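# Pull out and quarter-turn the yellow foosball rod

## Task

Take the yellow rod closest to the right arm, draw it outward until it stops, rotate it by 90 degrees so its player figures lie horizontal, and finish with no part of either arm (camera cable included) in contact with it.

## Robot and tools

Robot: two arms, left_arm and right_arm, each with six revolute joints and a parallel two-finger gripper. The left arm sits on the +y side of the scene. Scene frame: origin at table height halfway between the nominal bases, +x pointing out over the table, +z up. Calibrated bases in the scene frame: left_arm at (-0.028, +0.289, +0.027) m, right_arm at (-0.040, -0.349, +0.007) m, each with only a tiny yaw. Hand positions, hand orientations and wrist camera poses are reported in that arm's own base frame. The fingers point along the gripper's +z and separate along its y. end_effector_position is the point between the pads, about 1 cm short of the tips. Reported hand poses may be off by a few centimetres, more when the arm is stretched out.

Row layout: every row has 14 numbers in [-1, 1]. The first 7 are left_arm and the last 7 are right_arm. Send all 14 even if one arm stays still. Within each arm the order is: wrist pitch, shoulder, wrist yaw, wrist roll, elbow, waist, then gripper opening. The six joint numbers are offsets, not poses. They are scaled so 1.0 equals 2.224 rad for shoulder, elbow and waist and 8.485 rad for the three wrist joints. They count from the Joint targets line of the latest result, not from the previous row. Sending the same offset again therefore moves the arm further. Sending 0 for a joint re-commands its current target. The opening is absolute: +1 fully open, -1 closed. Sending 0 there is a real half-open command, so repeat the present value to leave a gripper unchanged.

Stated joint ranges in rad: waist -2.618 to 3.054, shoulder 0 to 3.142, elbow 0 to 3.142, wrist pitch -1.571 to 1.571, wrist yaw -1.571 to 1.571, wrist roll -2.094 to 2.094. The real stops can differ by up to 0.059 rad. An action that pushes a joint more than 0.059 rad beyond its range is rejected for both arms. A too-far request is clipped at the real stop and reported as "joint sent to its limit". Each joint target can lead its measured angle by at most 0.339 rad (big joints) or 2.2 rad (wrist). Targets that would move a hand more than 200 mm are scaled back.

execute_actions(actions, cameras): actions is a list of actions. Each action is a list of up to 15 rows, one row per 1/30 s step. If there are fewer than 15 rows, the last row is held for the remaining steps. An empty list just reports the state. cameras picks images: null or ["all"] for all, [] for none. The cameras are cam_left_wrist and cam_right_wrist.

move(target, speed, blend, opening_speed, blocking, cameras): target is one 14-number row or a list of up to 15 rows. Every row is an offset from the same starting Joint targets. All joints travel in step toward it, so the hand path curves. The move does not avoid obstacles or the other arm. speed is in rad/s for the joint with farthest to go: 0.01 to 12.57, default 0.5. blend, in rad, rounds corners at intermediate targets. opening_speed is per second on the -1 to +1 scale, at least 0.2; use slow values when closing on things. Each move lasts at least 0.5 s and at most 10 s. With blocking=false the call returns early while the move goes on. The result adds a "move:" line: done, off_target (resting more than 0.035 rad from target), moving, held, or fault, plus limits=held if steps were withheld. Neither done nor off_target tells you about contact.

wait(seconds 0 to 10) lets time pass with commands held. stop() brakes a running move. zoom_image(camera, region=[x0,y0,x1,y1]) enlarges part of the latest image from one wrist camera; the region is at most 504x504 pixels, measured from the top-left corner. Both wrist images are 672x504. read_manual returns licence texts only. finished_scene(scene) ends the current scene for good; call it only once the rod is fully out, turned, and untouched.

Result lines: Joint positions and Joint velocities list, per arm, the six joints in row order (rad, rad/s), then the finger gap (m; 0.094 when open). "within noise" means the arm is effectively still. Joint targets is the base for your next offsets. grip_measured is the opening on the command scale. It reads slightly wide when empty and slightly narrow when squeezing a hard part. Joint torques include gravity and have offsets; positive means toward a larger angle. "joint command not followed" means the clearance check altered some targets. MOTOR HOT appears at 75 °C; at 90 °C that arm folds up and stays idle for the rest of the scene; at 100 °C it collapses. Stretched poses, held loads and pushing against an obstacle all heat motors. Camera calibration is given for reading image geometry; wrist images may lag slightly while moving.

Cautions: do not let the arms strike or squeeze each other. Avoid fast impacts, heavy pressing, dropping or flinging things, and arm stops. To stop pressing against something, command targets back beyond the measured positions. Open the gripper well past grip_measured to release, then move the hand and cable clear of the rod.

Each tool is called after "Emit:" as a command line: name --argument value for each argument, lists and objects as JSON in quotes; but a table of rows of numbers goes row by row, as --pt "numbers of a row", without its own name.

## Session

Emit:
execute_actions --actions '[]'

Scene clock: 0.00 s.
left_arm: end_effector_position=(+0.3899, -0.0004, +0.1147) grip_measured=+1.000 end_effector_quat_wxyz=(+0.609, -0.026, +0.793, +0.006) | right_arm: end_effector_position=(+0.3960, -0.0474, +0.1154) grip_measured=+1.000 end_effector_quat_wxyz=(+0.595, +0.094, +0.794, -0.086)
Joint names: [wrist pitch, shoulder, wrist yaw, wrist roll, elbow, waist]
Joint positions: left_arm=[0.911 1.495 -0.08 -0.043 0.322 -0.04 0.094] | right_arm=[0.848 1.518 0.234 0.044 0.38 -0.018 0.094]
Joint velocities: within noise
Joint torques (N m): no reading
Heat: left arm: 42 °C; right arm: 40 °C.
Joint targets: left_arm=[0.899 1.493 -0.081 -0.042 0.324 -0.040] | right_arm=[0.837 1.515 0.234 0.045 0.383 -0.018]
Tool commands: left_gripper/opening=+1.0 right_gripper/opening=+1.0
camera_calibration:
cam_left_wrist: T_world_to_cam=[[0.0222135, -0.980285, 0.196335, -0.0420869], [-0.593611, -0.170951, -0.786385, 0.357186], [0.804446, -0.0990782, -0.585705, -0.125405], [0, 0, 0, 1]] pos_world=[0.313846, 0.00737939, 0.215698]
cam_right_wrist: T_world_to_cam=[[-0.244005, -0.947103, 0.208463, 0.0183839], [-0.655393, 0.00260904, -0.755284, 0.379511], [0.714788, -0.320918, -0.621361, -0.108823], [0, 0, 0, 1]] pos_world=[0.331, -0.0185021, 0.215188]

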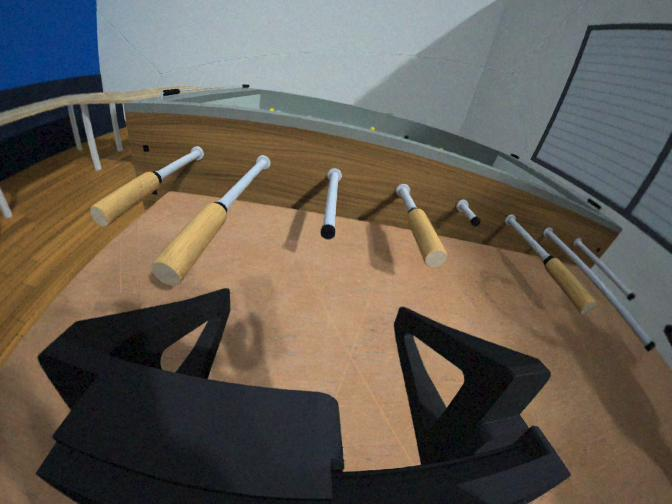

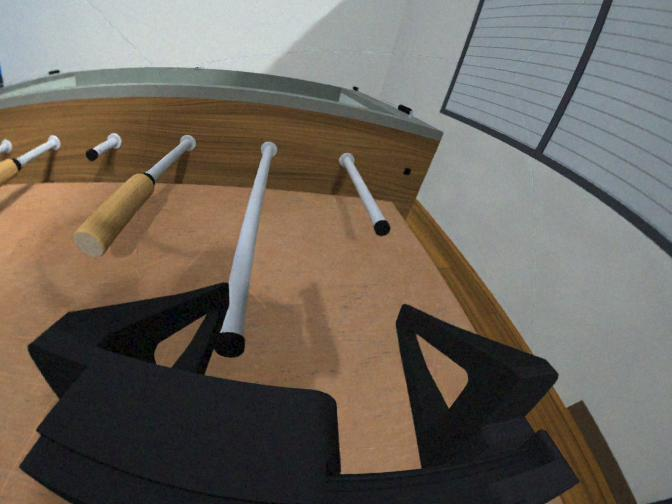

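Emit:
move --target '[0,0,0,0,0,0,1,-0.185,0.2977,0.0022,0.0316,0.7262,0.1533,0.8]' --cameras '["cam_right_wrist"]' --speed 0.8

Scene clock: 42.50 s.
left_arm: end_effector_position=(+0.3899, -0.0004, +0.1147) grip_measured=+1.000 end_effector_quat_wxyz=(+0.609, -0.026, +0.793, +0.006) | right_arm: end_effector_position=(+0.5513, +0.1396, +0.1608) grip_measured=+0.802 end_effector_quat_wxyz=(+0.343, +0.030, +0.939, -0.010)
Joint positions: left_arm=[0.911 1.495 -0.08 -0.043 0.322 -0.04 0.094] | right_arm=[-0.72 2.154 0.243 0.3 1.967 0.322 0.085]
Joint torques (N m): left_arm=[1.89 -5.74 -0.04 0.02 5.34 -0.06] | right_arm=[1.23 -9.48 0.27 0.14 9.33 0.16]
Heat: left arm: 42 °C; right arm: 41 °C.
Joint targets: left_arm=[0.899 1.493 -0.081 -0.042 0.324 -0.040] | right_arm=[-0.733 2.177 0.253 0.313 1.998 0.323]
move: done
cam_right_wrist: T_world_to_cam=[[0.0429371, -0.987574, 0.151177, 0.0806262], [-0.956469, -0.084352, -0.279379, 0.616678], [0.28866, -0.132601, -0.948205, 0.129586], [0, 0, 0, 1]] pos_world=[0.548965, 0.148826, 0.282972]

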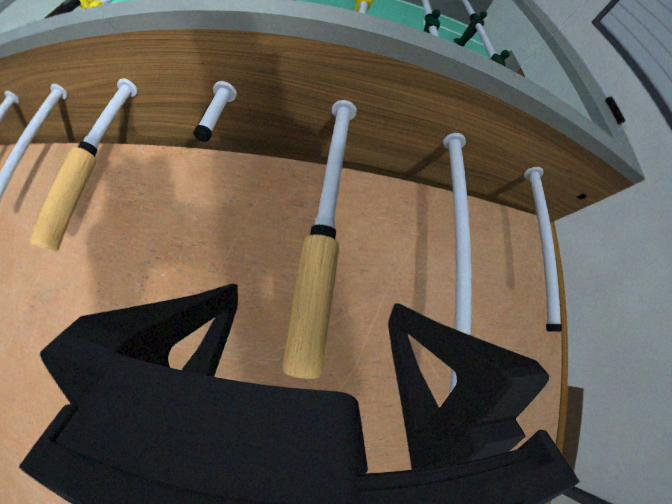

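Emit:
move --pt "0 0 0 0 0 0 1 0.0403 0.0195 0 0 -0.1344 0 0.8" --pt "0 0 0 0 0 0 1 0.1484 -0.0201 0.0138 -0.0192 -0.3741 0.0144 0.8" --pt "0 0 0 0 0 0 1 0.2456 0.1117 0.0253 -0.0369 -0.4087 0.0301 0.8" --cameras '["cam_right_wrist"]'

Scene clock: 64.60 s.
left_arm: end_effector_position=(+0.3899, -0.0004, +0.1147) grip_measured=+1.000 end_effector_quat_wxyz=(+0.609, -0.026, +0.793, +0.006) | right_arm: end_effector_position=(+0.5570, +0.1383, +0.0851) grip_measured=+0.802 end_effector_quat_wxyz=(+0.719, +0.037, +0.694, -0.023)
Joint positions: left_arm=[0.911 1.495 -0.08 -0.043 0.322 -0.04 0.094] | right_arm=[1.336 2.404 0.466 0.005 1.105 0.382 0.085]
Joint torques (N m): left_arm=[1.88 -5.81 -0.03 0.01 5.35 -0.08] | right_arm=[1.81 -8.88 0.06 -0.05 3.33 0.76]
Heat: left arm: 41 °C; right arm: 42 °C.
Joint targets: left_arm=[0.899 1.493 -0.081 -0.042 0.324 -0.040] | right_arm=[1.351 2.426 0.468 0.000 1.089 0.390]
move: done
cam_right_wrist: T_world_to_cam=[[-0.137913, -0.978264, 0.154854, 0.189715], [-0.377075, -0.0927144, -0.921531, 0.333941], [0.915857, -0.185482, -0.356092, -0.336374], [0, 0, 0, 1]] pos_world=[0.460155, 0.154161, 0.158579]

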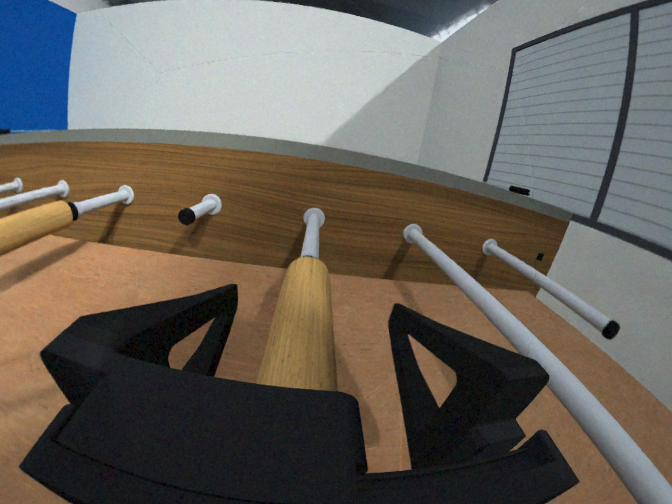

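Emit:
move --target '[0,0,0,0,0,0,1,0.001,0.0126,0.0005,0,0,0.005,0.5]' --cameras '["cam_right_wrist"]'

Scene clock: 73.17 s.
left_arm: end_effector_position=(+0.3899, -0.0004, +0.1147) grip_measured=+1.000 end_effector_quat_wxyz=(+0.609, -0.026, +0.793, +0.006) | right_arm: end_effector_position=(+0.5543, +0.1434, +0.0720) grip_measured=+0.502 end_effector_quat_wxyz=(+0.713, +0.032, +0.701, -0.023)
Joint positions: left_arm=[0.911 1.495 -0.08 -0.043 0.322 -0.04 0.094] | right_arm=[1.344 2.431 0.47 0.004 1.105 0.393 0.071]
Joint torques (N m): left_arm=[1.89 -5.76 -0.04 0 5.38 -0.08] | right_arm=[1.84 -8.84 0.04 -0.05 3.19 0.96]
Heat: left arm: 41 °C; right arm: 43 °C.
Joint targets: left_arm=[0.899 1.493 -0.081 -0.042 0.324 -0.040] | right_arm=[1.360 2.453 0.472 0.000 1.089 0.401]
move: done
cam_right_wrist: T_world_to_cam=[[-0.127944, -0.978009, 0.16471, 0.190029], [-0.392923, -0.102501, -0.913841, 0.330956], [0.910627, -0.181639, -0.371167, -0.334205], [0, 0, 0, 1]] pos_world=[0.458689, 0.159069, 0.147095]

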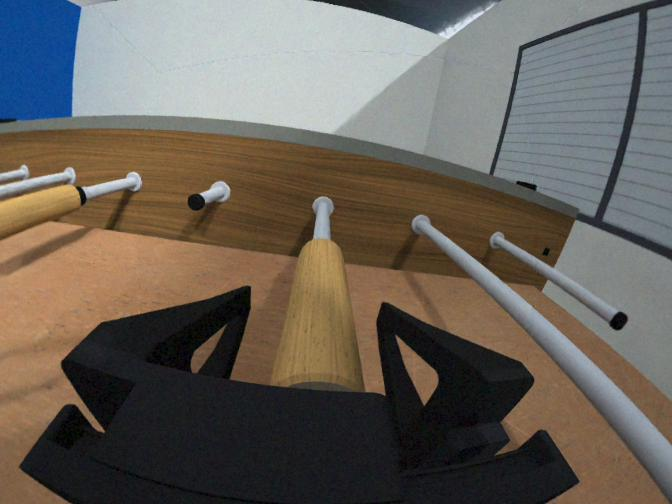

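Emit:
move --pt "0 0 0 0 0 0 1 0 0 0 0 0 0 -0.5" --pt "0 0 0 0 0 0 1 0 0 0 -0.188 0 0 -0.5" --cameras '["cam_right_wrist"]' --opening_speed 0.7 --speed 0.7

Scene clock: 82.97 s.
left_arm: end_effector_position=(+0.3899, -0.0004, +0.1147) grip_measured=+1.000 end_effector_quat_wxyz=(+0.609, -0.026, +0.793, +0.006) | right_arm: end_effector_position=(+0.5542, +0.1417, +0.0727) grip_measured=-0.306 end_effector_quat_wxyz=(+0.481, -0.474, +0.516, -0.527)
Joint positions: left_arm=[0.911 1.495 -0.08 -0.043 0.322 -0.04 0.094] | right_arm=[1.347 2.431 0.48 -1.584 1.105 0.393 0.033]
Joint torques (N m): left_arm=[1.87 -5.82 -0.03 0.01 5.35 0.01] | right_arm=[1.81 -8.85 -0.05 -0.06 3.19 0.75]
Heat: left arm: 41 °C; right arm: 43 °C.
Joint targets: left_arm=[0.899 1.493 -0.081 -0.042 0.324 -0.040] | right_arm=[1.360 2.453 0.472 -1.595 1.089 0.401]
move: done
cam_right_wrist: T_world_to_cam=[[-0.0518183, 0.1866, 0.981068, -0.0783746], [-0.478702, -0.866811, 0.139584, 0.410615], [0.876447, -0.462406, 0.134243, -0.312136], [0, 0, 0, 1]] pos_world=[0.466072, 0.226217, 0.0614774]

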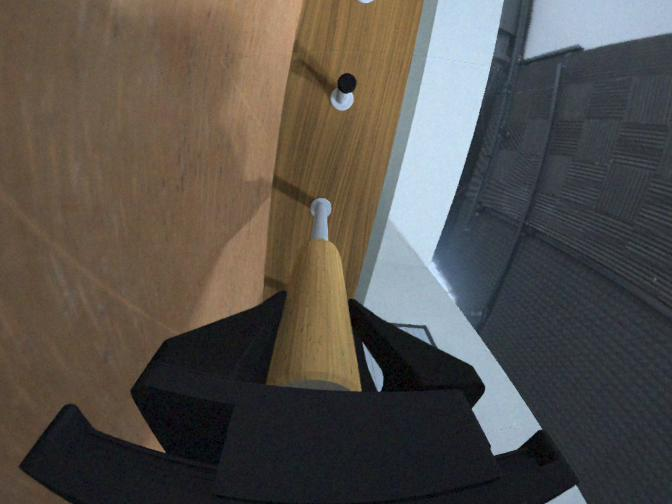

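Emit:
move --target '[0,0,0,0,0,0,1,0,0,0,0,0,0,0.05]' --cameras '["cam_right_wrist"]' --opening_speed 0.7

Scene clock: 87.40 s.
left_arm: end_effector_position=(+0.3899, -0.0004, +0.1147) grip_measured=+1.000 end_effector_quat_wxyz=(+0.609, -0.026, +0.793, +0.006) | right_arm: end_effector_position=(+0.5542, +0.1417, +0.0727) grip_measured=+0.048 end_effector_quat_wxyz=(+0.478, -0.477, +0.512, -0.530)
Joint positions: left_arm=[0.911 1.495 -0.08 -0.043 0.322 -0.04 0.094] | right_arm=[1.347 2.431 0.48 -1.597 1.105 0.393 0.049]
Joint torques (N m): left_arm=[1.89 -5.78 -0.02 0.01 5.35 -0.09] | right_arm=[1.81 -8.85 -0.04 0 3.19 0.75]
Heat: left arm: 41 °C; right arm: 43 °C.
Joint targets: left_arm=[0.899 1.493 -0.081 -0.042 0.324 -0.040] | right_arm=[1.360 2.453 0.472 -1.595 1.089 0.401]
move: done
cam_right_wrist: T_world_to_cam=[[-0.0506764, 0.199279, 0.978632, -0.0805932], [-0.478773, -0.864802, 0.151308, 0.409529], [0.876475, -0.460874, 0.139234, -0.312712], [0, 0, 0, 1]] pos_world=[0.466071, 0.226101, 0.0604464]

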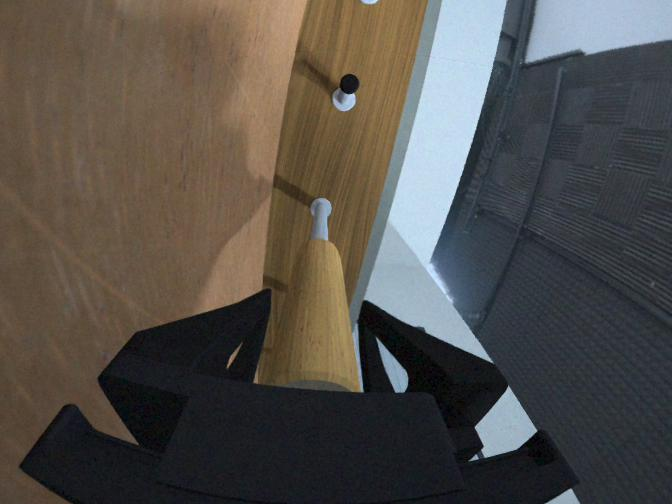

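Emit:
move --pt "0 0 0 0 0 0 1 0 0 0 0.188 0 0 0.05" --pt "0 0 0 0 0 0 1 0 0 0 0.188 0 0 0.8" --pt "0 0 0 0 0 0 1 -0.0983 -0.1443 -0.012 0.2057 0.0346 -0.0207 0.8" --pt "0 0 0 0 0 0 1 -0.2064 -0.1046 -0.0258 0.2249 0.2743 -0.0351 0.8" --cameras '["cam_right_wrist"]' --speed 0.9

Scene clock: 103.00 s.
left_arm: end_effector_position=(+0.3899, -0.0004, +0.1147) grip_measured=+1.000 end_effector_quat_wxyz=(+0.609, -0.026, +0.793, +0.006) | right_arm: end_effector_position=(+0.5500, +0.1417, +0.0702) grip_measured=+0.798 end_effector_quat_wxyz=(+0.345, +0.028, +0.938, -0.016)
Joint positions: left_arm=[0.911 1.495 -0.08 -0.043 0.322 -0.04 0.094] | right_arm=[-0.381 2.198 0.259 0.3 1.671 0.331 0.084]
Joint torques (N m): left_arm=[1.89 -5.75 -0.04 0.01 5.38 -0.08] | right_arm=[1.19 -9.55 0.1 0.11 8.87 -0.68]
Heat: left arm: 41 °C; right arm: 43 °C.
Joint targets: left_arm=[0.899 1.493 -0.081 -0.042 0.324 -0.040] | right_arm=[-0.391 2.221 0.253 0.313 1.699 0.323]
move: done
cam_right_wrist: T_world_to_cam=[[0.041912, -0.985661, 0.163451, 0.0959139], [-0.955473, -0.0873669, -0.281848, 0.590301], [0.292086, -0.144361, -0.945434, 0.0439629], [0, 0, 0, 1]] pos_world=[0.547156, 0.152458, 0.192262]

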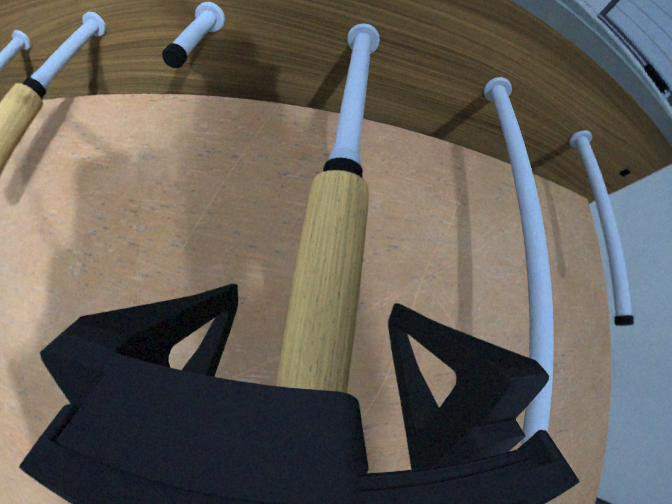

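Emit:
move --pt "0 0 0 0 0 0 1 0 0 0 0 0 0 -0.5" --pt "0 0 0 0 0 0 1 0.0153 -0.1281 0.0064 0.0087 -0.1956 0.04 -0.5" --cameras '["cam_right_wrist"]' --opening_speed 0.8 --speed 0.35

Scene clock: 121.67 s.
left_arm: end_effector_position=(+0.3899, -0.0004, +0.1147) grip_measured=+1.000 end_effector_quat_wxyz=(+0.609, -0.026, +0.793, +0.006) | right_arm: end_effector_position=(+0.4751, +0.1471, +0.0668) grip_measured=-0.301 end_effector_quat_wxyz=(+0.346, +0.035, +0.938, -0.010)
Joint positions: left_arm=[0.911 1.495 -0.08 -0.043 0.322 -0.04 0.094] | right_arm=[-0.253 1.958 0.299 0.378 1.29 0.404 0.033]
Joint torques (N m): left_arm=[1.88 -5.76 -0.03 0.01 5.35 -0.03] | right_arm=[1.18 -11.03 0.28 0.11 4.57 0.77]
Heat: left arm: 41 °C; right arm: 44 °C.
Joint targets: left_arm=[0.899 1.493 -0.081 -0.042 0.324 -0.040] | right_arm=[-0.262 1.936 0.307 0.387 1.264 0.412]
move: done
cam_right_wrist: T_world_to_cam=[[0.0314222, -0.988575, 0.147417, 0.111413], [-0.955732, -0.0728876, -0.285067, 0.516525], [0.292555, -0.131934, -0.947104, 0.0615159], [0, 0, 0, 1]] pos_world=[0.472162, 0.155904, 0.189082]

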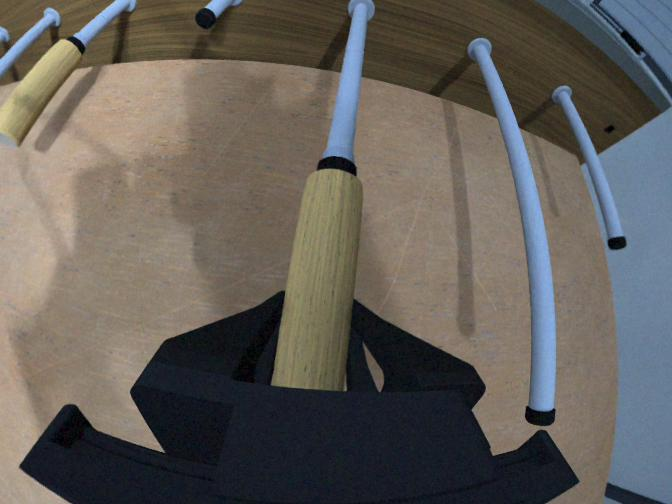

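Emit:
move --target '[0,0,0,0,0,0,1,0.0031,-0.0256,0.0013,0.0017,-0.0391,0.008,-0.5]' --cameras '["cam_right_wrist"]' --speed 0.2

Scene clock: 127.30 s.
left_arm: end_effector_position=(+0.3899, -0.0004, +0.1147) grip_measured=+1.000 end_effector_quat_wxyz=(+0.609, -0.026, +0.793, +0.006) | right_arm: end_effector_position=(+0.4691, +0.1494, +0.0677) grip_measured=-0.302 end_effector_quat_wxyz=(+0.365, +0.038, +0.930, +0.001)
Joint positions: left_arm=[0.911 1.495 -0.08 -0.043 0.322 -0.04 0.094] | right_arm=[-0.168 1.922 0.3 0.386 1.213 0.413 0.033]
Joint torques (N m): left_arm=[1.89 -5.81 -0.02 0.01 5.38 -0.01] | right_arm=[0.75 -12.44 0.38 0.18 3.84 1.48]
Heat: left arm: 41 °C; right arm: 44 °C.
Joint targets: left_arm=[0.899 1.493 -0.081 -0.042 0.324 -0.040] | right_arm=[-0.235 1.879 0.318 0.401 1.177 0.430]
move: off_target (right_arm); right_arm: the wrist pitch is farthest, 0.068 rad from its target
cam_right_wrist: T_world_to_cam=[[0.0285647, -0.991449, 0.127326, 0.116775], [-0.942902, -0.0690122, -0.325843, 0.507403], [0.331843, -0.110749, -0.936811, 0.0420338], [0, 0, 0, 1]] pos_world=[0.461147, 0.155448, 0.189843]

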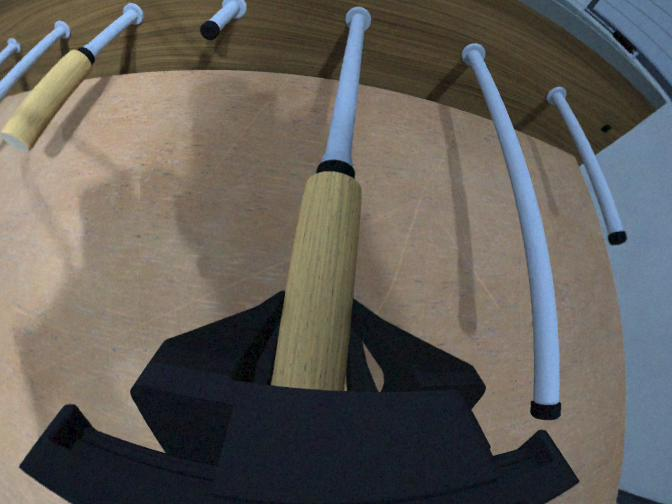

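Emit:
move --pt "0 0 0 0 0 0 1 -0.0045 0.0128 -0.0007 -0.0008 0.0196 -0.004 -0.5" --pt "0 0 0 0 0 0 1 -0.0045 0.0128 -0.0007 -0.0008 0.0196 -0.004 0.3" --pt "0 0 0 0 0 0 1 -0.0045 0.0128 -0.0007 -0.0008 0.0196 -0.004 0.6" --pt "0 0 0 0 0 0 1 -0.0045 -0.2 -0.0007 -0.0008 0.0196 -0.004 0.6" --cameras '["cam_right_wrist"]' --opening_speed 0.8

Emit:
zoom_image --camera "cam_right_wrist" --region '[180, 50, 480, 180]'

Scene clock: 138.17 s.
left_arm: end_effector_position=(+0.3899, -0.0004, +0.1147) grip_measured=+1.000 end_effector_quat_wxyz=(+0.609, -0.026, +0.793, +0.006) | right_arm: end_effector_position=(+0.4320, +0.1332, +0.2698) grip_measured=+0.598 end_effector_quat_wxyz=(+0.517, +0.065, +0.850, +0.078)
Joint positions: left_arm=[0.911 1.495 -0.08 -0.043 0.322 -0.04 0.094] | right_arm=[-0.269 1.439 0.304 0.386 1.213 0.415 0.075]
Joint torques (N m): left_arm=[1.89 -5.81 -0.03 0.01 5.35 -0.12] | right_arm=[1.6 -5.94 0.22 0.11 7.73 0.53]
Heat: left arm: 41 °C; right arm: 45 °C.
Joint targets: left_arm=[0.899 1.493 -0.081 -0.042 0.324 -0.040] | right_arm=[-0.274 1.434 0.312 0.395 1.221 0.421]
move: done; target 2's new numbers were sent with right_arm's wrist pitch 0.104 rad from that target
cam_right_wrist: T_world_to_cam=[[0.00795506, -0.999793, -0.0187067, 0.125474], [-0.772401, 0.00573752, -0.63511, 0.536854], [0.635086, 0.0195014, -0.772195, 0.0491863], [0, 0, 0, 1]] pos_world=[0.38243, 0.121409, 0.38129]

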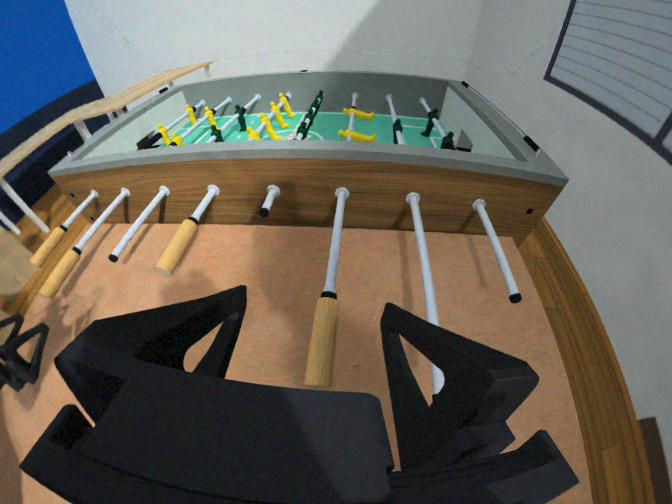

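Scaled by 1.680 (camera's finer frame: 960x720).

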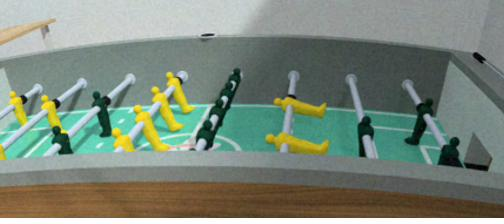

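Emit:
finished_scene --scene 2

The scene is finished: the task was done.


## Next scene

The same job, from a new start.

Emit:
execute_actions --actions '[]'

Scene clock: 0.00 s.
left_arm: end_effector_position=(+0.4127, +0.0165, +0.1264) grip_measured=+1.000 end_effector_quat_wxyz=(+0.618, -0.002, +0.786, +0.007) | right_arm: end_effector_position=(+0.3903, -0.0463, +0.1052) grip_measured=+1.000 end_effector_quat_wxyz=(+0.587, +0.098, +0.798, -0.097)
Joint names: [wrist pitch, shoulder, wrist yaw, wrist roll, elbow, waist]
Joint positions: left_arm=[0.901 1.55 0.039 0.018 0.411 0.054 0.094] | right_arm=[0.871 1.537 0.276 0.046 0.357 0.003 0.094]
Joint velocities: within noise
Joint torques (N m): no reading
Heat: left arm: 40 °C; right arm: 39 °C.
Joint targets: left_arm=[0.889 1.548 0.039 0.019 0.413 0.054] | right_arm=[0.861 1.534 0.277 0.048 0.360 0.003]
Tool commands: left_gripper/opening=+1.0 right_gripper/opening=+1.0
camera_calibration:
cam_left_wrist: T_world_to_cam=[[-0.0177666, -0.985889, 0.166453, -0.00796993], [-0.580802, -0.125334, -0.804339, 0.378982], [0.813851, -0.110967, -0.570379, -0.140833], [0, 0, 0, 1]] pos_world=[0.334589, 0.0240143, 0.225829]
cam_right_wrist: T_world_to_cam=[[-0.259, -0.939853, 0.222701, 0.0247898], [-0.669431, 0.00846419, -0.742826, 0.372487], [0.696262, -0.341475, -0.631359, -0.103415], [0, 0, 0, 1]] pos_world=[0.327779, -0.0151678, 0.20588]

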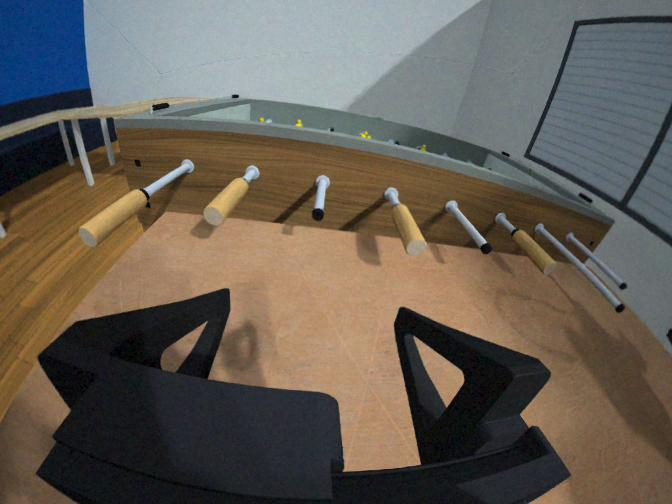

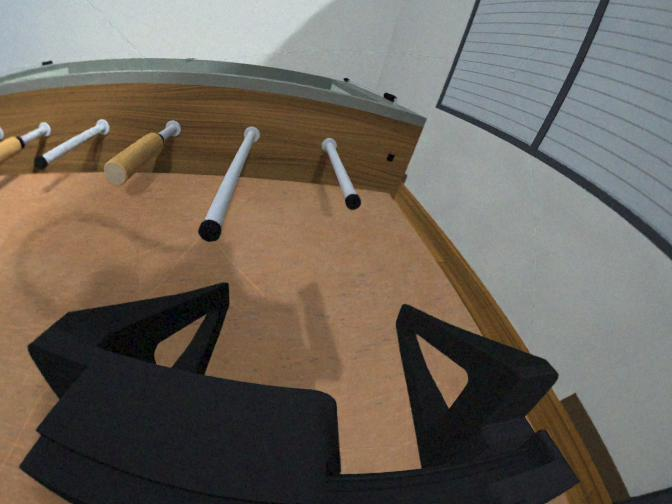

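Emit:
move --target '[0,0,0,0,0,0,1,-0.2018,0.3543,0.0021,0.0381,0.8476,0.1695,0.8]' --cameras '["cam_right_wrist"]' --speed 0.9

Scene clock: 22.93 s.
left_arm: end_effector_position=(+0.4127, +0.0165, +0.1264) grip_measured=+1.000 end_effector_quat_wxyz=(+0.618, -0.002, +0.786, +0.007) | right_arm: end_effector_position=(+0.5667, +0.1736, +0.1633) grip_measured=+0.802 end_effector_quat_wxyz=(+0.343, +0.035, +0.938, -0.011)
Joint positions: left_arm=[0.901 1.55 0.039 0.018 0.411 0.054 0.094] | right_arm=[-0.838 2.298 0.284 0.359 2.215 0.38 0.085]
Joint torques (N m): left_arm=[1.86 -6.76 0 0.01 5.64 -0.05] | right_arm=[1.1 -10.44 0.31 0.13 9.1 0.03]
Heat: left arm: 40 °C; right arm: 39 °C.
Joint targets: left_arm=[0.889 1.548 0.039 0.019 0.413 0.054] | right_arm=[-0.851 2.322 0.295 0.371 2.245 0.380]
move: done
cam_right_wrist: T_world_to_cam=[[0.03136, -0.988467, 0.148155, 0.120393], [-0.957198, -0.0723714, -0.28024, 0.633458], [0.28773, -0.133025, -0.948428, 0.132738], [0, 0, 0, 1]] pos_world=[0.564376, 0.182506, 0.285576]

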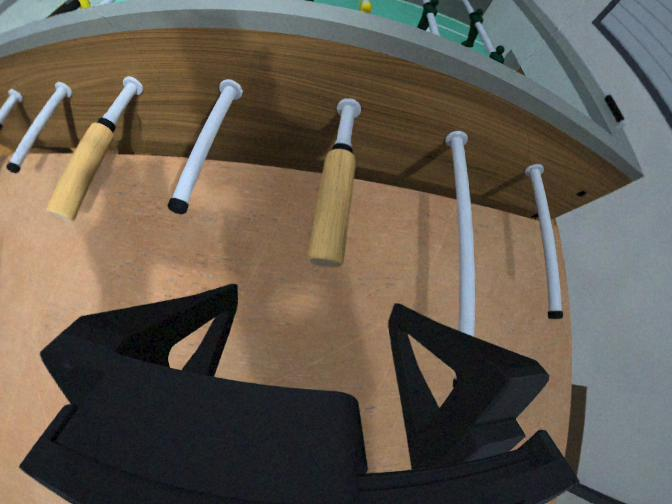

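Emit:
move --pt "0 0 0 0 0 0 1 0.129 -0.1057 0.0136 -0.0225 -0.3831 0.0135 0.8" --pt "0 0 0 0 0 0 1 0.2475 0.0872 0.0262 -0.0437 -0.433 0.0202 0.8" --cameras '["cam_right_wrist"]' --speed 0.8

Scene clock: 45.67 s.
left_arm: end_effector_position=(+0.4127, +0.0165, +0.1264) grip_measured=+1.000 end_effector_quat_wxyz=(+0.618, -0.002, +0.786, +0.007) | right_arm: end_effector_position=(+0.5843, +0.1634, +0.0791) grip_measured=+0.802 end_effector_quat_wxyz=(+0.719, +0.043, +0.693, -0.027)
Joint positions: left_arm=[0.901 1.55 0.039 0.018 0.411 0.054 0.094] | right_arm=[1.243 2.498 0.516 0.004 1.295 0.416 0.085]
Joint torques (N m): left_arm=[1.85 -6.78 -0.01 0 5.63 -0.02] | right_arm=[1.69 -10.22 0.04 -0.04 3.97 0.79]
Heat: left arm: 40 °C; right arm: 43 °C.
Joint targets: left_arm=[0.889 1.548 0.039 0.019 0.413 0.054] | right_arm=[1.249 2.516 0.517 0.000 1.282 0.425]
move: done
cam_right_wrist: T_world_to_cam=[[-0.152639, -0.976402, 0.152773, 0.227347], [-0.377218, -0.0853203, -0.922186, 0.339933], [0.913459, -0.19839, -0.355293, -0.355396], [0, 0, 0, 1]] pos_world=[0.487571, 0.180478, 0.15248]

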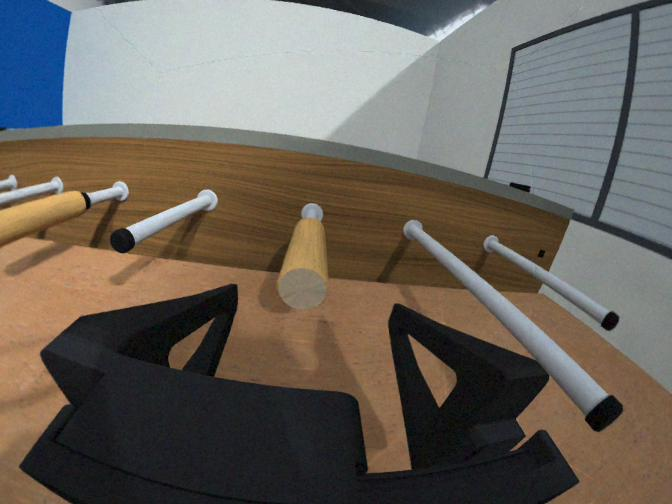

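Emit:
move --pt "0 0 0 0 0 0 1 0.001 0.0075 0.001 0 0 0.0054 0.8" --pt "0 0 0 0 0 0 1 -0.0264 0.085 -0.0085 0 0.1866 -0.0297 0.6" --cameras '["cam_right_wrist"]'

Scene clock: 54.27 s.
left_arm: end_effector_position=(+0.4127, +0.0165, +0.1264) grip_measured=+1.000 end_effector_quat_wxyz=(+0.618, -0.002, +0.786, +0.007) | right_arm: end_effector_position=(+0.6519, +0.1649, +0.0706) grip_measured=+0.602 end_effector_quat_wxyz=(+0.717, +0.040, +0.695, -0.028)
Joint positions: left_arm=[0.901 1.55 0.039 0.018 0.411 0.054 0.094] | right_arm=[1.038 2.676 0.461 0.003 1.672 0.365 0.075]
Joint torques (N m): left_arm=[1.86 -6.8 -0.01 0.01 5.64 -0.06] | right_arm=[1.55 -11.02 -0.13 -0.03 7.72 -0.47]
Heat: left arm: 40 °C; right arm: 43 °C.
Joint targets: left_arm=[0.889 1.548 0.039 0.019 0.413 0.054] | right_arm=[1.025 2.705 0.445 0.000 1.697 0.359]
move: done
cam_right_wrist: T_world_to_cam=[[-0.149308, -0.976019, 0.158409, 0.237899], [-0.381536, -0.0909299, -0.919871, 0.361351], [0.912216, -0.197783, -0.35881, -0.41897], [0, 0, 0, 1]] pos_world=[0.555579, 0.182186, 0.14438]

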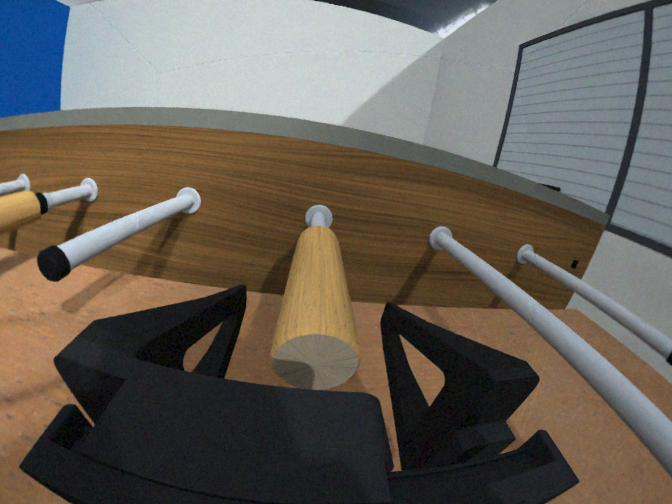

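Emit:
move --pt "0 0 0 0 0 0 1 0 0 0 0 0 0 -0.5" --pt "0 0 0 0 0 0 1 0 0 0 -0.188 0 0 -0.5" --pt "0 0 0 0 0 0 1 0.0324 -0.1129 0.012 -0.188 -0.2383 0.0432 -0.5" --cameras '["cam_right_wrist"]' --opening_speed 0.8 --speed '[0.8,0.8,0.35]'

Scene clock: 74.50 s.
left_arm: end_effector_position=(+0.4127, +0.0165, +0.1264) grip_measured=+1.000 end_effector_quat_wxyz=(+0.618, -0.002, +0.786, +0.007) | right_arm: end_effector_position=(+0.5605, +0.1672, +0.0720) grip_measured=-0.306 end_effector_quat_wxyz=(+0.483, -0.469, +0.517, -0.529)
Joint positions: left_arm=[0.901 1.55 0.039 0.018 0.411 0.054 0.094] | right_arm=[1.308 2.47 0.54 -1.582 1.191 0.445 0.033]
Joint torques (N m): left_arm=[1.86 -6.84 0 0.02 5.67 -0.02] | right_arm=[1.56 -12.45 0.12 -0.14 2.82 0.88]
Heat: left arm: 40 °C; right arm: 43 °C.
Joint targets: left_arm=[0.889 1.548 0.039 0.019 0.413 0.054] | right_arm=[1.300 2.454 0.547 -1.595 1.167 0.455]
move: done
cam_right_wrist: T_world_to_cam=[[-0.056939, 0.180344, 0.981954, -0.0782768], [-0.485762, -0.864285, 0.130566, 0.440051], [0.872235, -0.469562, 0.136816, -0.302435], [0, 0, 0, 1]] pos_world=[0.473098, 0.252434, 0.0607866]

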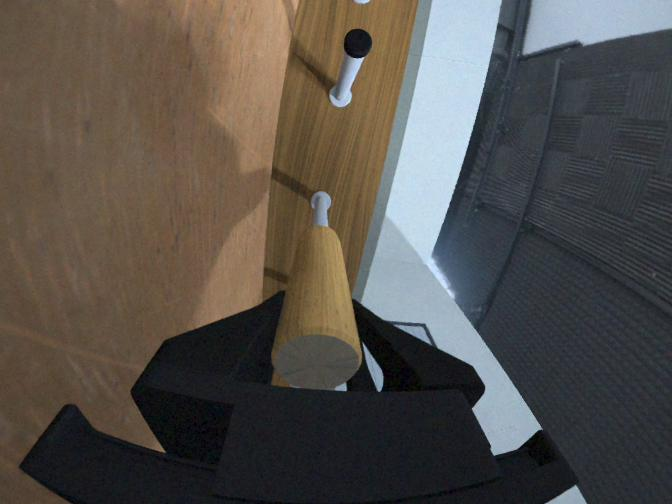

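Emit:
move --target '[0,0,0,0,0,0,1,0,0,0,0,0,0,0.05]' --cameras '["cam_right_wrist"]' --opening_speed 0.8

Scene clock: 82.60 s.
left_arm: end_effector_position=(+0.4127, +0.0165, +0.1264) grip_measured=+1.000 end_effector_quat_wxyz=(+0.618, -0.002, +0.786, +0.007) | right_arm: end_effector_position=(+0.5588, +0.1659, +0.0682) grip_measured=+0.048 end_effector_quat_wxyz=(+0.474, -0.476, +0.516, -0.532)
Joint positions: left_arm=[0.901 1.55 0.039 0.018 0.411 0.054 0.094] | right_arm=[1.304 2.47 0.543 -1.597 1.183 0.445 0.049]
Joint torques (N m): left_arm=[1.85 -6.82 0.01 0.01 5.65 -0.05] | right_arm=[1.6 -12.41 0.08 0.06 3.37 0.88]
Heat: left arm: 40 °C; right arm: 43 °C.
Joint targets: left_arm=[0.889 1.548 0.039 0.019 0.413 0.054] | right_arm=[1.300 2.454 0.547 -1.595 1.167 0.455]
move: done
cam_right_wrist: T_world_to_cam=[[-0.0440365, 0.200895, 0.978623, -0.0847467], [-0.486893, -0.859677, 0.154568, 0.436881], [0.872351, -0.469678, 0.135671, -0.301035], [0, 0, 0, 1]] pos_world=[0.471591, 0.251212, 0.0562492]

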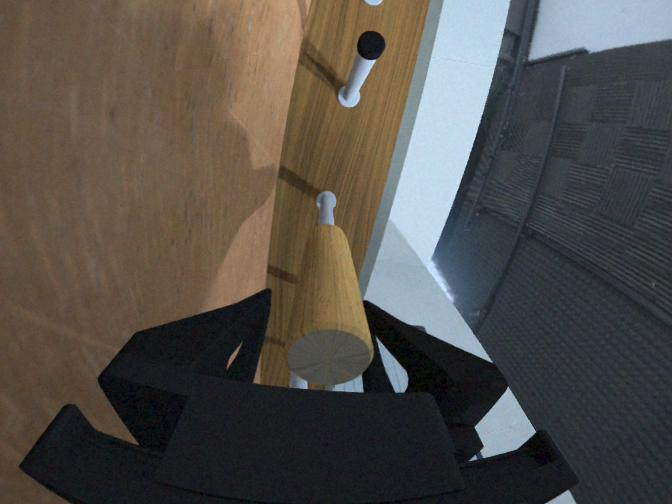

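Emit:
move --target '[0,0,0,0,0,0,1,0,-0.0067,0,0,0,0,0.07]' --cameras '["cam_right_wrist"]'

Scene clock: 88.67 s.
left_arm: end_effector_position=(+0.4127, +0.0165, +0.1264) grip_measured=+1.000 end_effector_quat_wxyz=(+0.618, -0.002, +0.786, +0.007) | right_arm: end_effector_position=(+0.5590, +0.1660, +0.0706) grip_measured=+0.067 end_effector_quat_wxyz=(+0.475, -0.475, +0.515, -0.532)
Joint positions: left_arm=[0.901 1.55 0.039 0.018 0.411 0.054 0.094] | right_arm=[1.303 2.465 0.543 -1.598 1.183 0.445 0.05]
Joint torques (N m): left_arm=[1.86 -6.8 0.01 0 5.64 -0.03] | right_arm=[1.6 -13.34 0.09 0.04 3.37 0.88]
Heat: left arm: 40 °C; right arm: 44 °C.
Joint targets: left_arm=[0.889 1.548 0.039 0.019 0.413 0.054] | right_arm=[1.300 2.439 0.547 -1.595 1.167 0.455]
move: done
cam_right_wrist: T_world_to_cam=[[-0.0472785, 0.19968, 0.97872, -0.085081], [-0.48775, -0.859678, 0.151831, 0.437294], [0.871702, -0.470193, 0.138038, -0.301168], [0, 0, 0, 1]] pos_world=[0.471796, 0.251314, 0.0584482]

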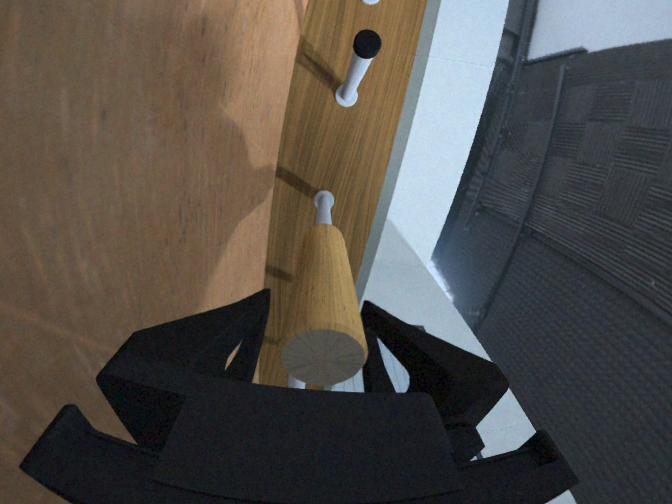

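Emit:
move --pt "0 0 0 0 0 0 1 0 0 0 0.188 0 0 0.07" --pt "0 0 0 0 0 0 1 0 0 0 0.188 0 0 0.8" --pt "0 0 0 0 0 0 1 -0.1001 -0.0949 -0.0138 0.208 0.0764 -0.0247 0.8" --pt "0 0 0 0 0 0 1 -0.2112 -0.0441 -0.0305 0.2305 0.3327 -0.04 0.8" --cameras '["cam_right_wrist"]' --speed 0.9

Scene clock: 109.30 s.
left_arm: end_effector_position=(+0.4127, +0.0165, +0.1264) grip_measured=+1.000 end_effector_quat_wxyz=(+0.618, -0.002, +0.786, +0.007) | right_arm: end_effector_position=(+0.5704, +0.1693, +0.0719) grip_measured=+0.797 end_effector_quat_wxyz=(+0.346, +0.035, +0.937, -0.018)
Joint positions: left_arm=[0.901 1.55 0.039 0.018 0.411 0.054 0.094] | right_arm=[-0.481 2.317 0.294 0.349 1.88 0.374 0.084]
Joint torques (N m): left_arm=[1.85 -6.78 -0.01 0.01 5.67 -0.03] | right_arm=[1.16 -10.54 0.12 0.16 8.84 -0.66]
Heat: left arm: 39 °C; right arm: 46 °C.
Joint targets: left_arm=[0.889 1.548 0.039 0.019 0.413 0.054] | right_arm=[-0.492 2.341 0.289 0.361 1.907 0.366]
move: done
cam_right_wrist: T_world_to_cam=[[0.0264975, -0.986473, 0.161766, 0.130974], [-0.956116, -0.0722438, -0.283941, 0.610756], [0.291787, -0.147143, -0.945097, 0.044264], [0, 0, 0, 1]] pos_world=[0.567568, 0.179838, 0.194066]

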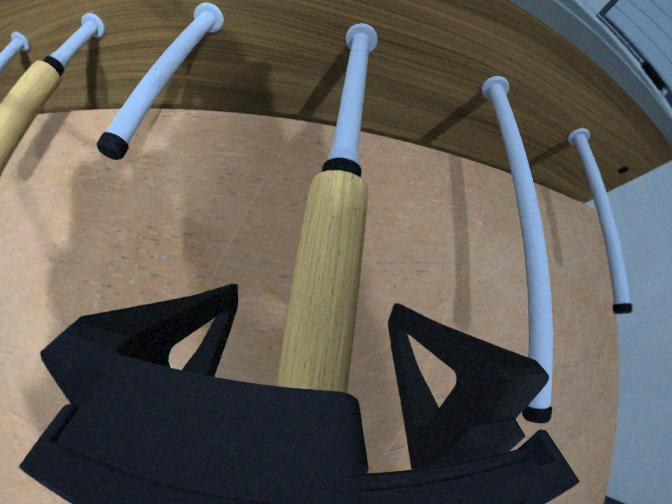

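Emit:
move --pt "0 0 0 0 0 0 1 0 0 0 0 0 0 -0.5" --pt "0 0 0 0 0 0 1 0.0203 -0.1484 0.0074 0.0108 -0.2388 0.049 -0.5" --pt "0 0 0 0 0 0 1 0.024 -0.1751 0.0087 0.0127 -0.2818 0.0578 -0.5" --cameras '["cam_right_wrist"]' --opening_speed 0.8 --speed '[0.5,0.35,0.2]'

Scene clock: 123.43 s.
left_arm: end_effector_position=(+0.4127, +0.0165, +0.1264) grip_measured=+1.000 end_effector_quat_wxyz=(+0.618, -0.002, +0.786, +0.007) | right_arm: end_effector_position=(+0.4898, +0.1775, +0.0700) grip_measured=-0.303 end_effector_quat_wxyz=(+0.384, +0.050, +0.922, +0.009)
Joint positions: left_arm=[0.901 1.55 0.039 0.018 0.411 0.054 0.094] | right_arm=[-0.158 2.011 0.342 0.439 1.323 0.461 0.033]
Joint torques (N m): left_arm=[1.84 -6.75 -0.01 0.02 5.64 -0.08] | right_arm=[0.18 -14.67 0.42 0.33 3.37 3.07]
Heat: left arm: 39 °C; right arm: 45 °C.
Joint targets: left_arm=[0.889 1.548 0.039 0.019 0.413 0.054] | right_arm=[-0.289 1.952 0.362 0.468 1.280 0.495]
move: off_target (right_arm); right_arm: the wrist pitch is farthest, 0.131 rad from its target
cam_right_wrist: T_world_to_cam=[[0.00521263, -0.99426, 0.106863, 0.157154], [-0.929132, -0.0443253, -0.367082, 0.521304], [0.369712, -0.0973766, -0.92403, 0.0186474], [0, 0, 0, 1]] pos_world=[0.476647, 0.181175, 0.191798]

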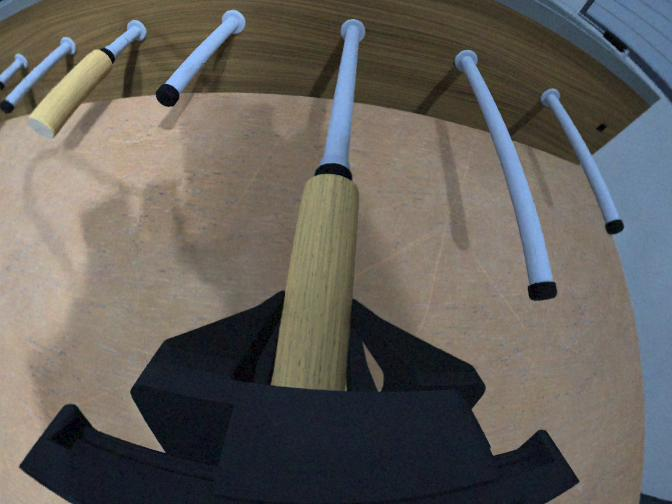

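Emit:
move --pt "0 0 0 0 0 0 1 -0.0047 0.0341 -0.0017 -0.0025 0.0549 -0.0113 -0.5" --pt "0 0 0 0 0 0 1 -0.0047 0.0341 -0.0017 -0.0025 0.0549 -0.0113 0.6" --pt "0 0 0 0 0 0 1 -0.0047 -0.17 -0.0017 -0.0025 0.0549 -0.0113 0.6" --cameras '["cam_right_wrist"]' --opening_speed 0.8

Emit:
zoom_image --camera "cam_right_wrist" --region '[180, 50, 480, 200]'

Scene clock: 135.83 s.
left_arm: end_effector_position=(+0.4127, +0.0165, +0.1264) grip_measured=+1.000 end_effector_quat_wxyz=(+0.618, -0.002, +0.786, +0.007) | right_arm: end_effector_position=(+0.4560, +0.1625, +0.2751) grip_measured=+0.598 end_effector_quat_wxyz=(+0.509, +0.075, +0.854, +0.084)
Joint positions: left_arm=[0.901 1.55 0.039 0.018 0.411 0.054 0.094] | right_arm=[-0.323 1.577 0.339 0.439 1.381 0.463 0.075]
Joint torques (N m): left_arm=[1.85 -6.79 0.01 0.01 5.64 -0.06] | right_arm=[1.48 -7.04 0.23 0.09 9.01 0.61]
Heat: left arm: 39 °C; right arm: 46 °C.
Joint targets: left_arm=[0.889 1.548 0.039 0.019 0.413 0.054] | right_arm=[-0.328 1.574 0.348 0.447 1.402 0.469]
move: done; target 2's new numbers were sent with right_arm's wrist pitch 0.090 rad from that target
cam_right_wrist: T_world_to_cam=[[-0.000413776, -0.999191, -0.0402149, 0.16427], [-0.784295, 0.0252731, -0.619873, 0.55678], [0.620388, 0.0312838, -0.783671, 0.0453836], [0, 0, 0, 1]] pos_world=[0.408592, 0.148646, 0.387305]

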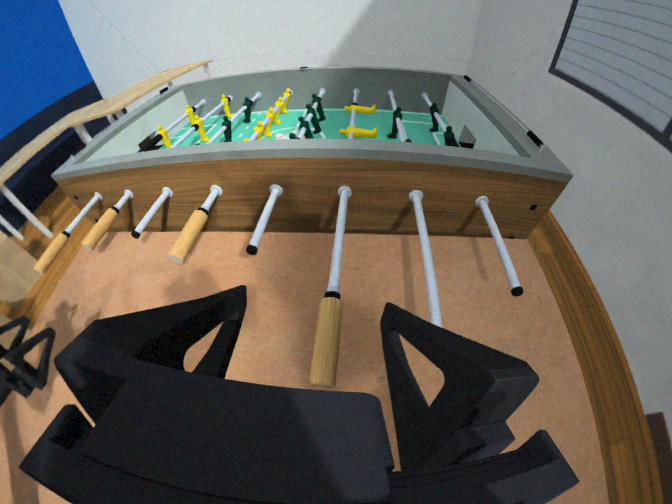

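Scaled by 1.680 (camera's finer frame: 960x720).

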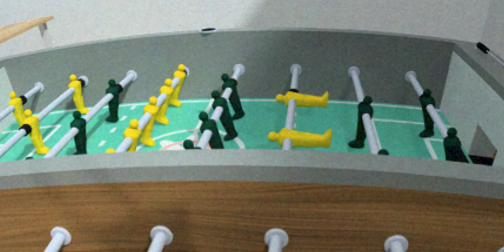

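Emit:
finished_scene --scene 3

The scene is finished: the task was done.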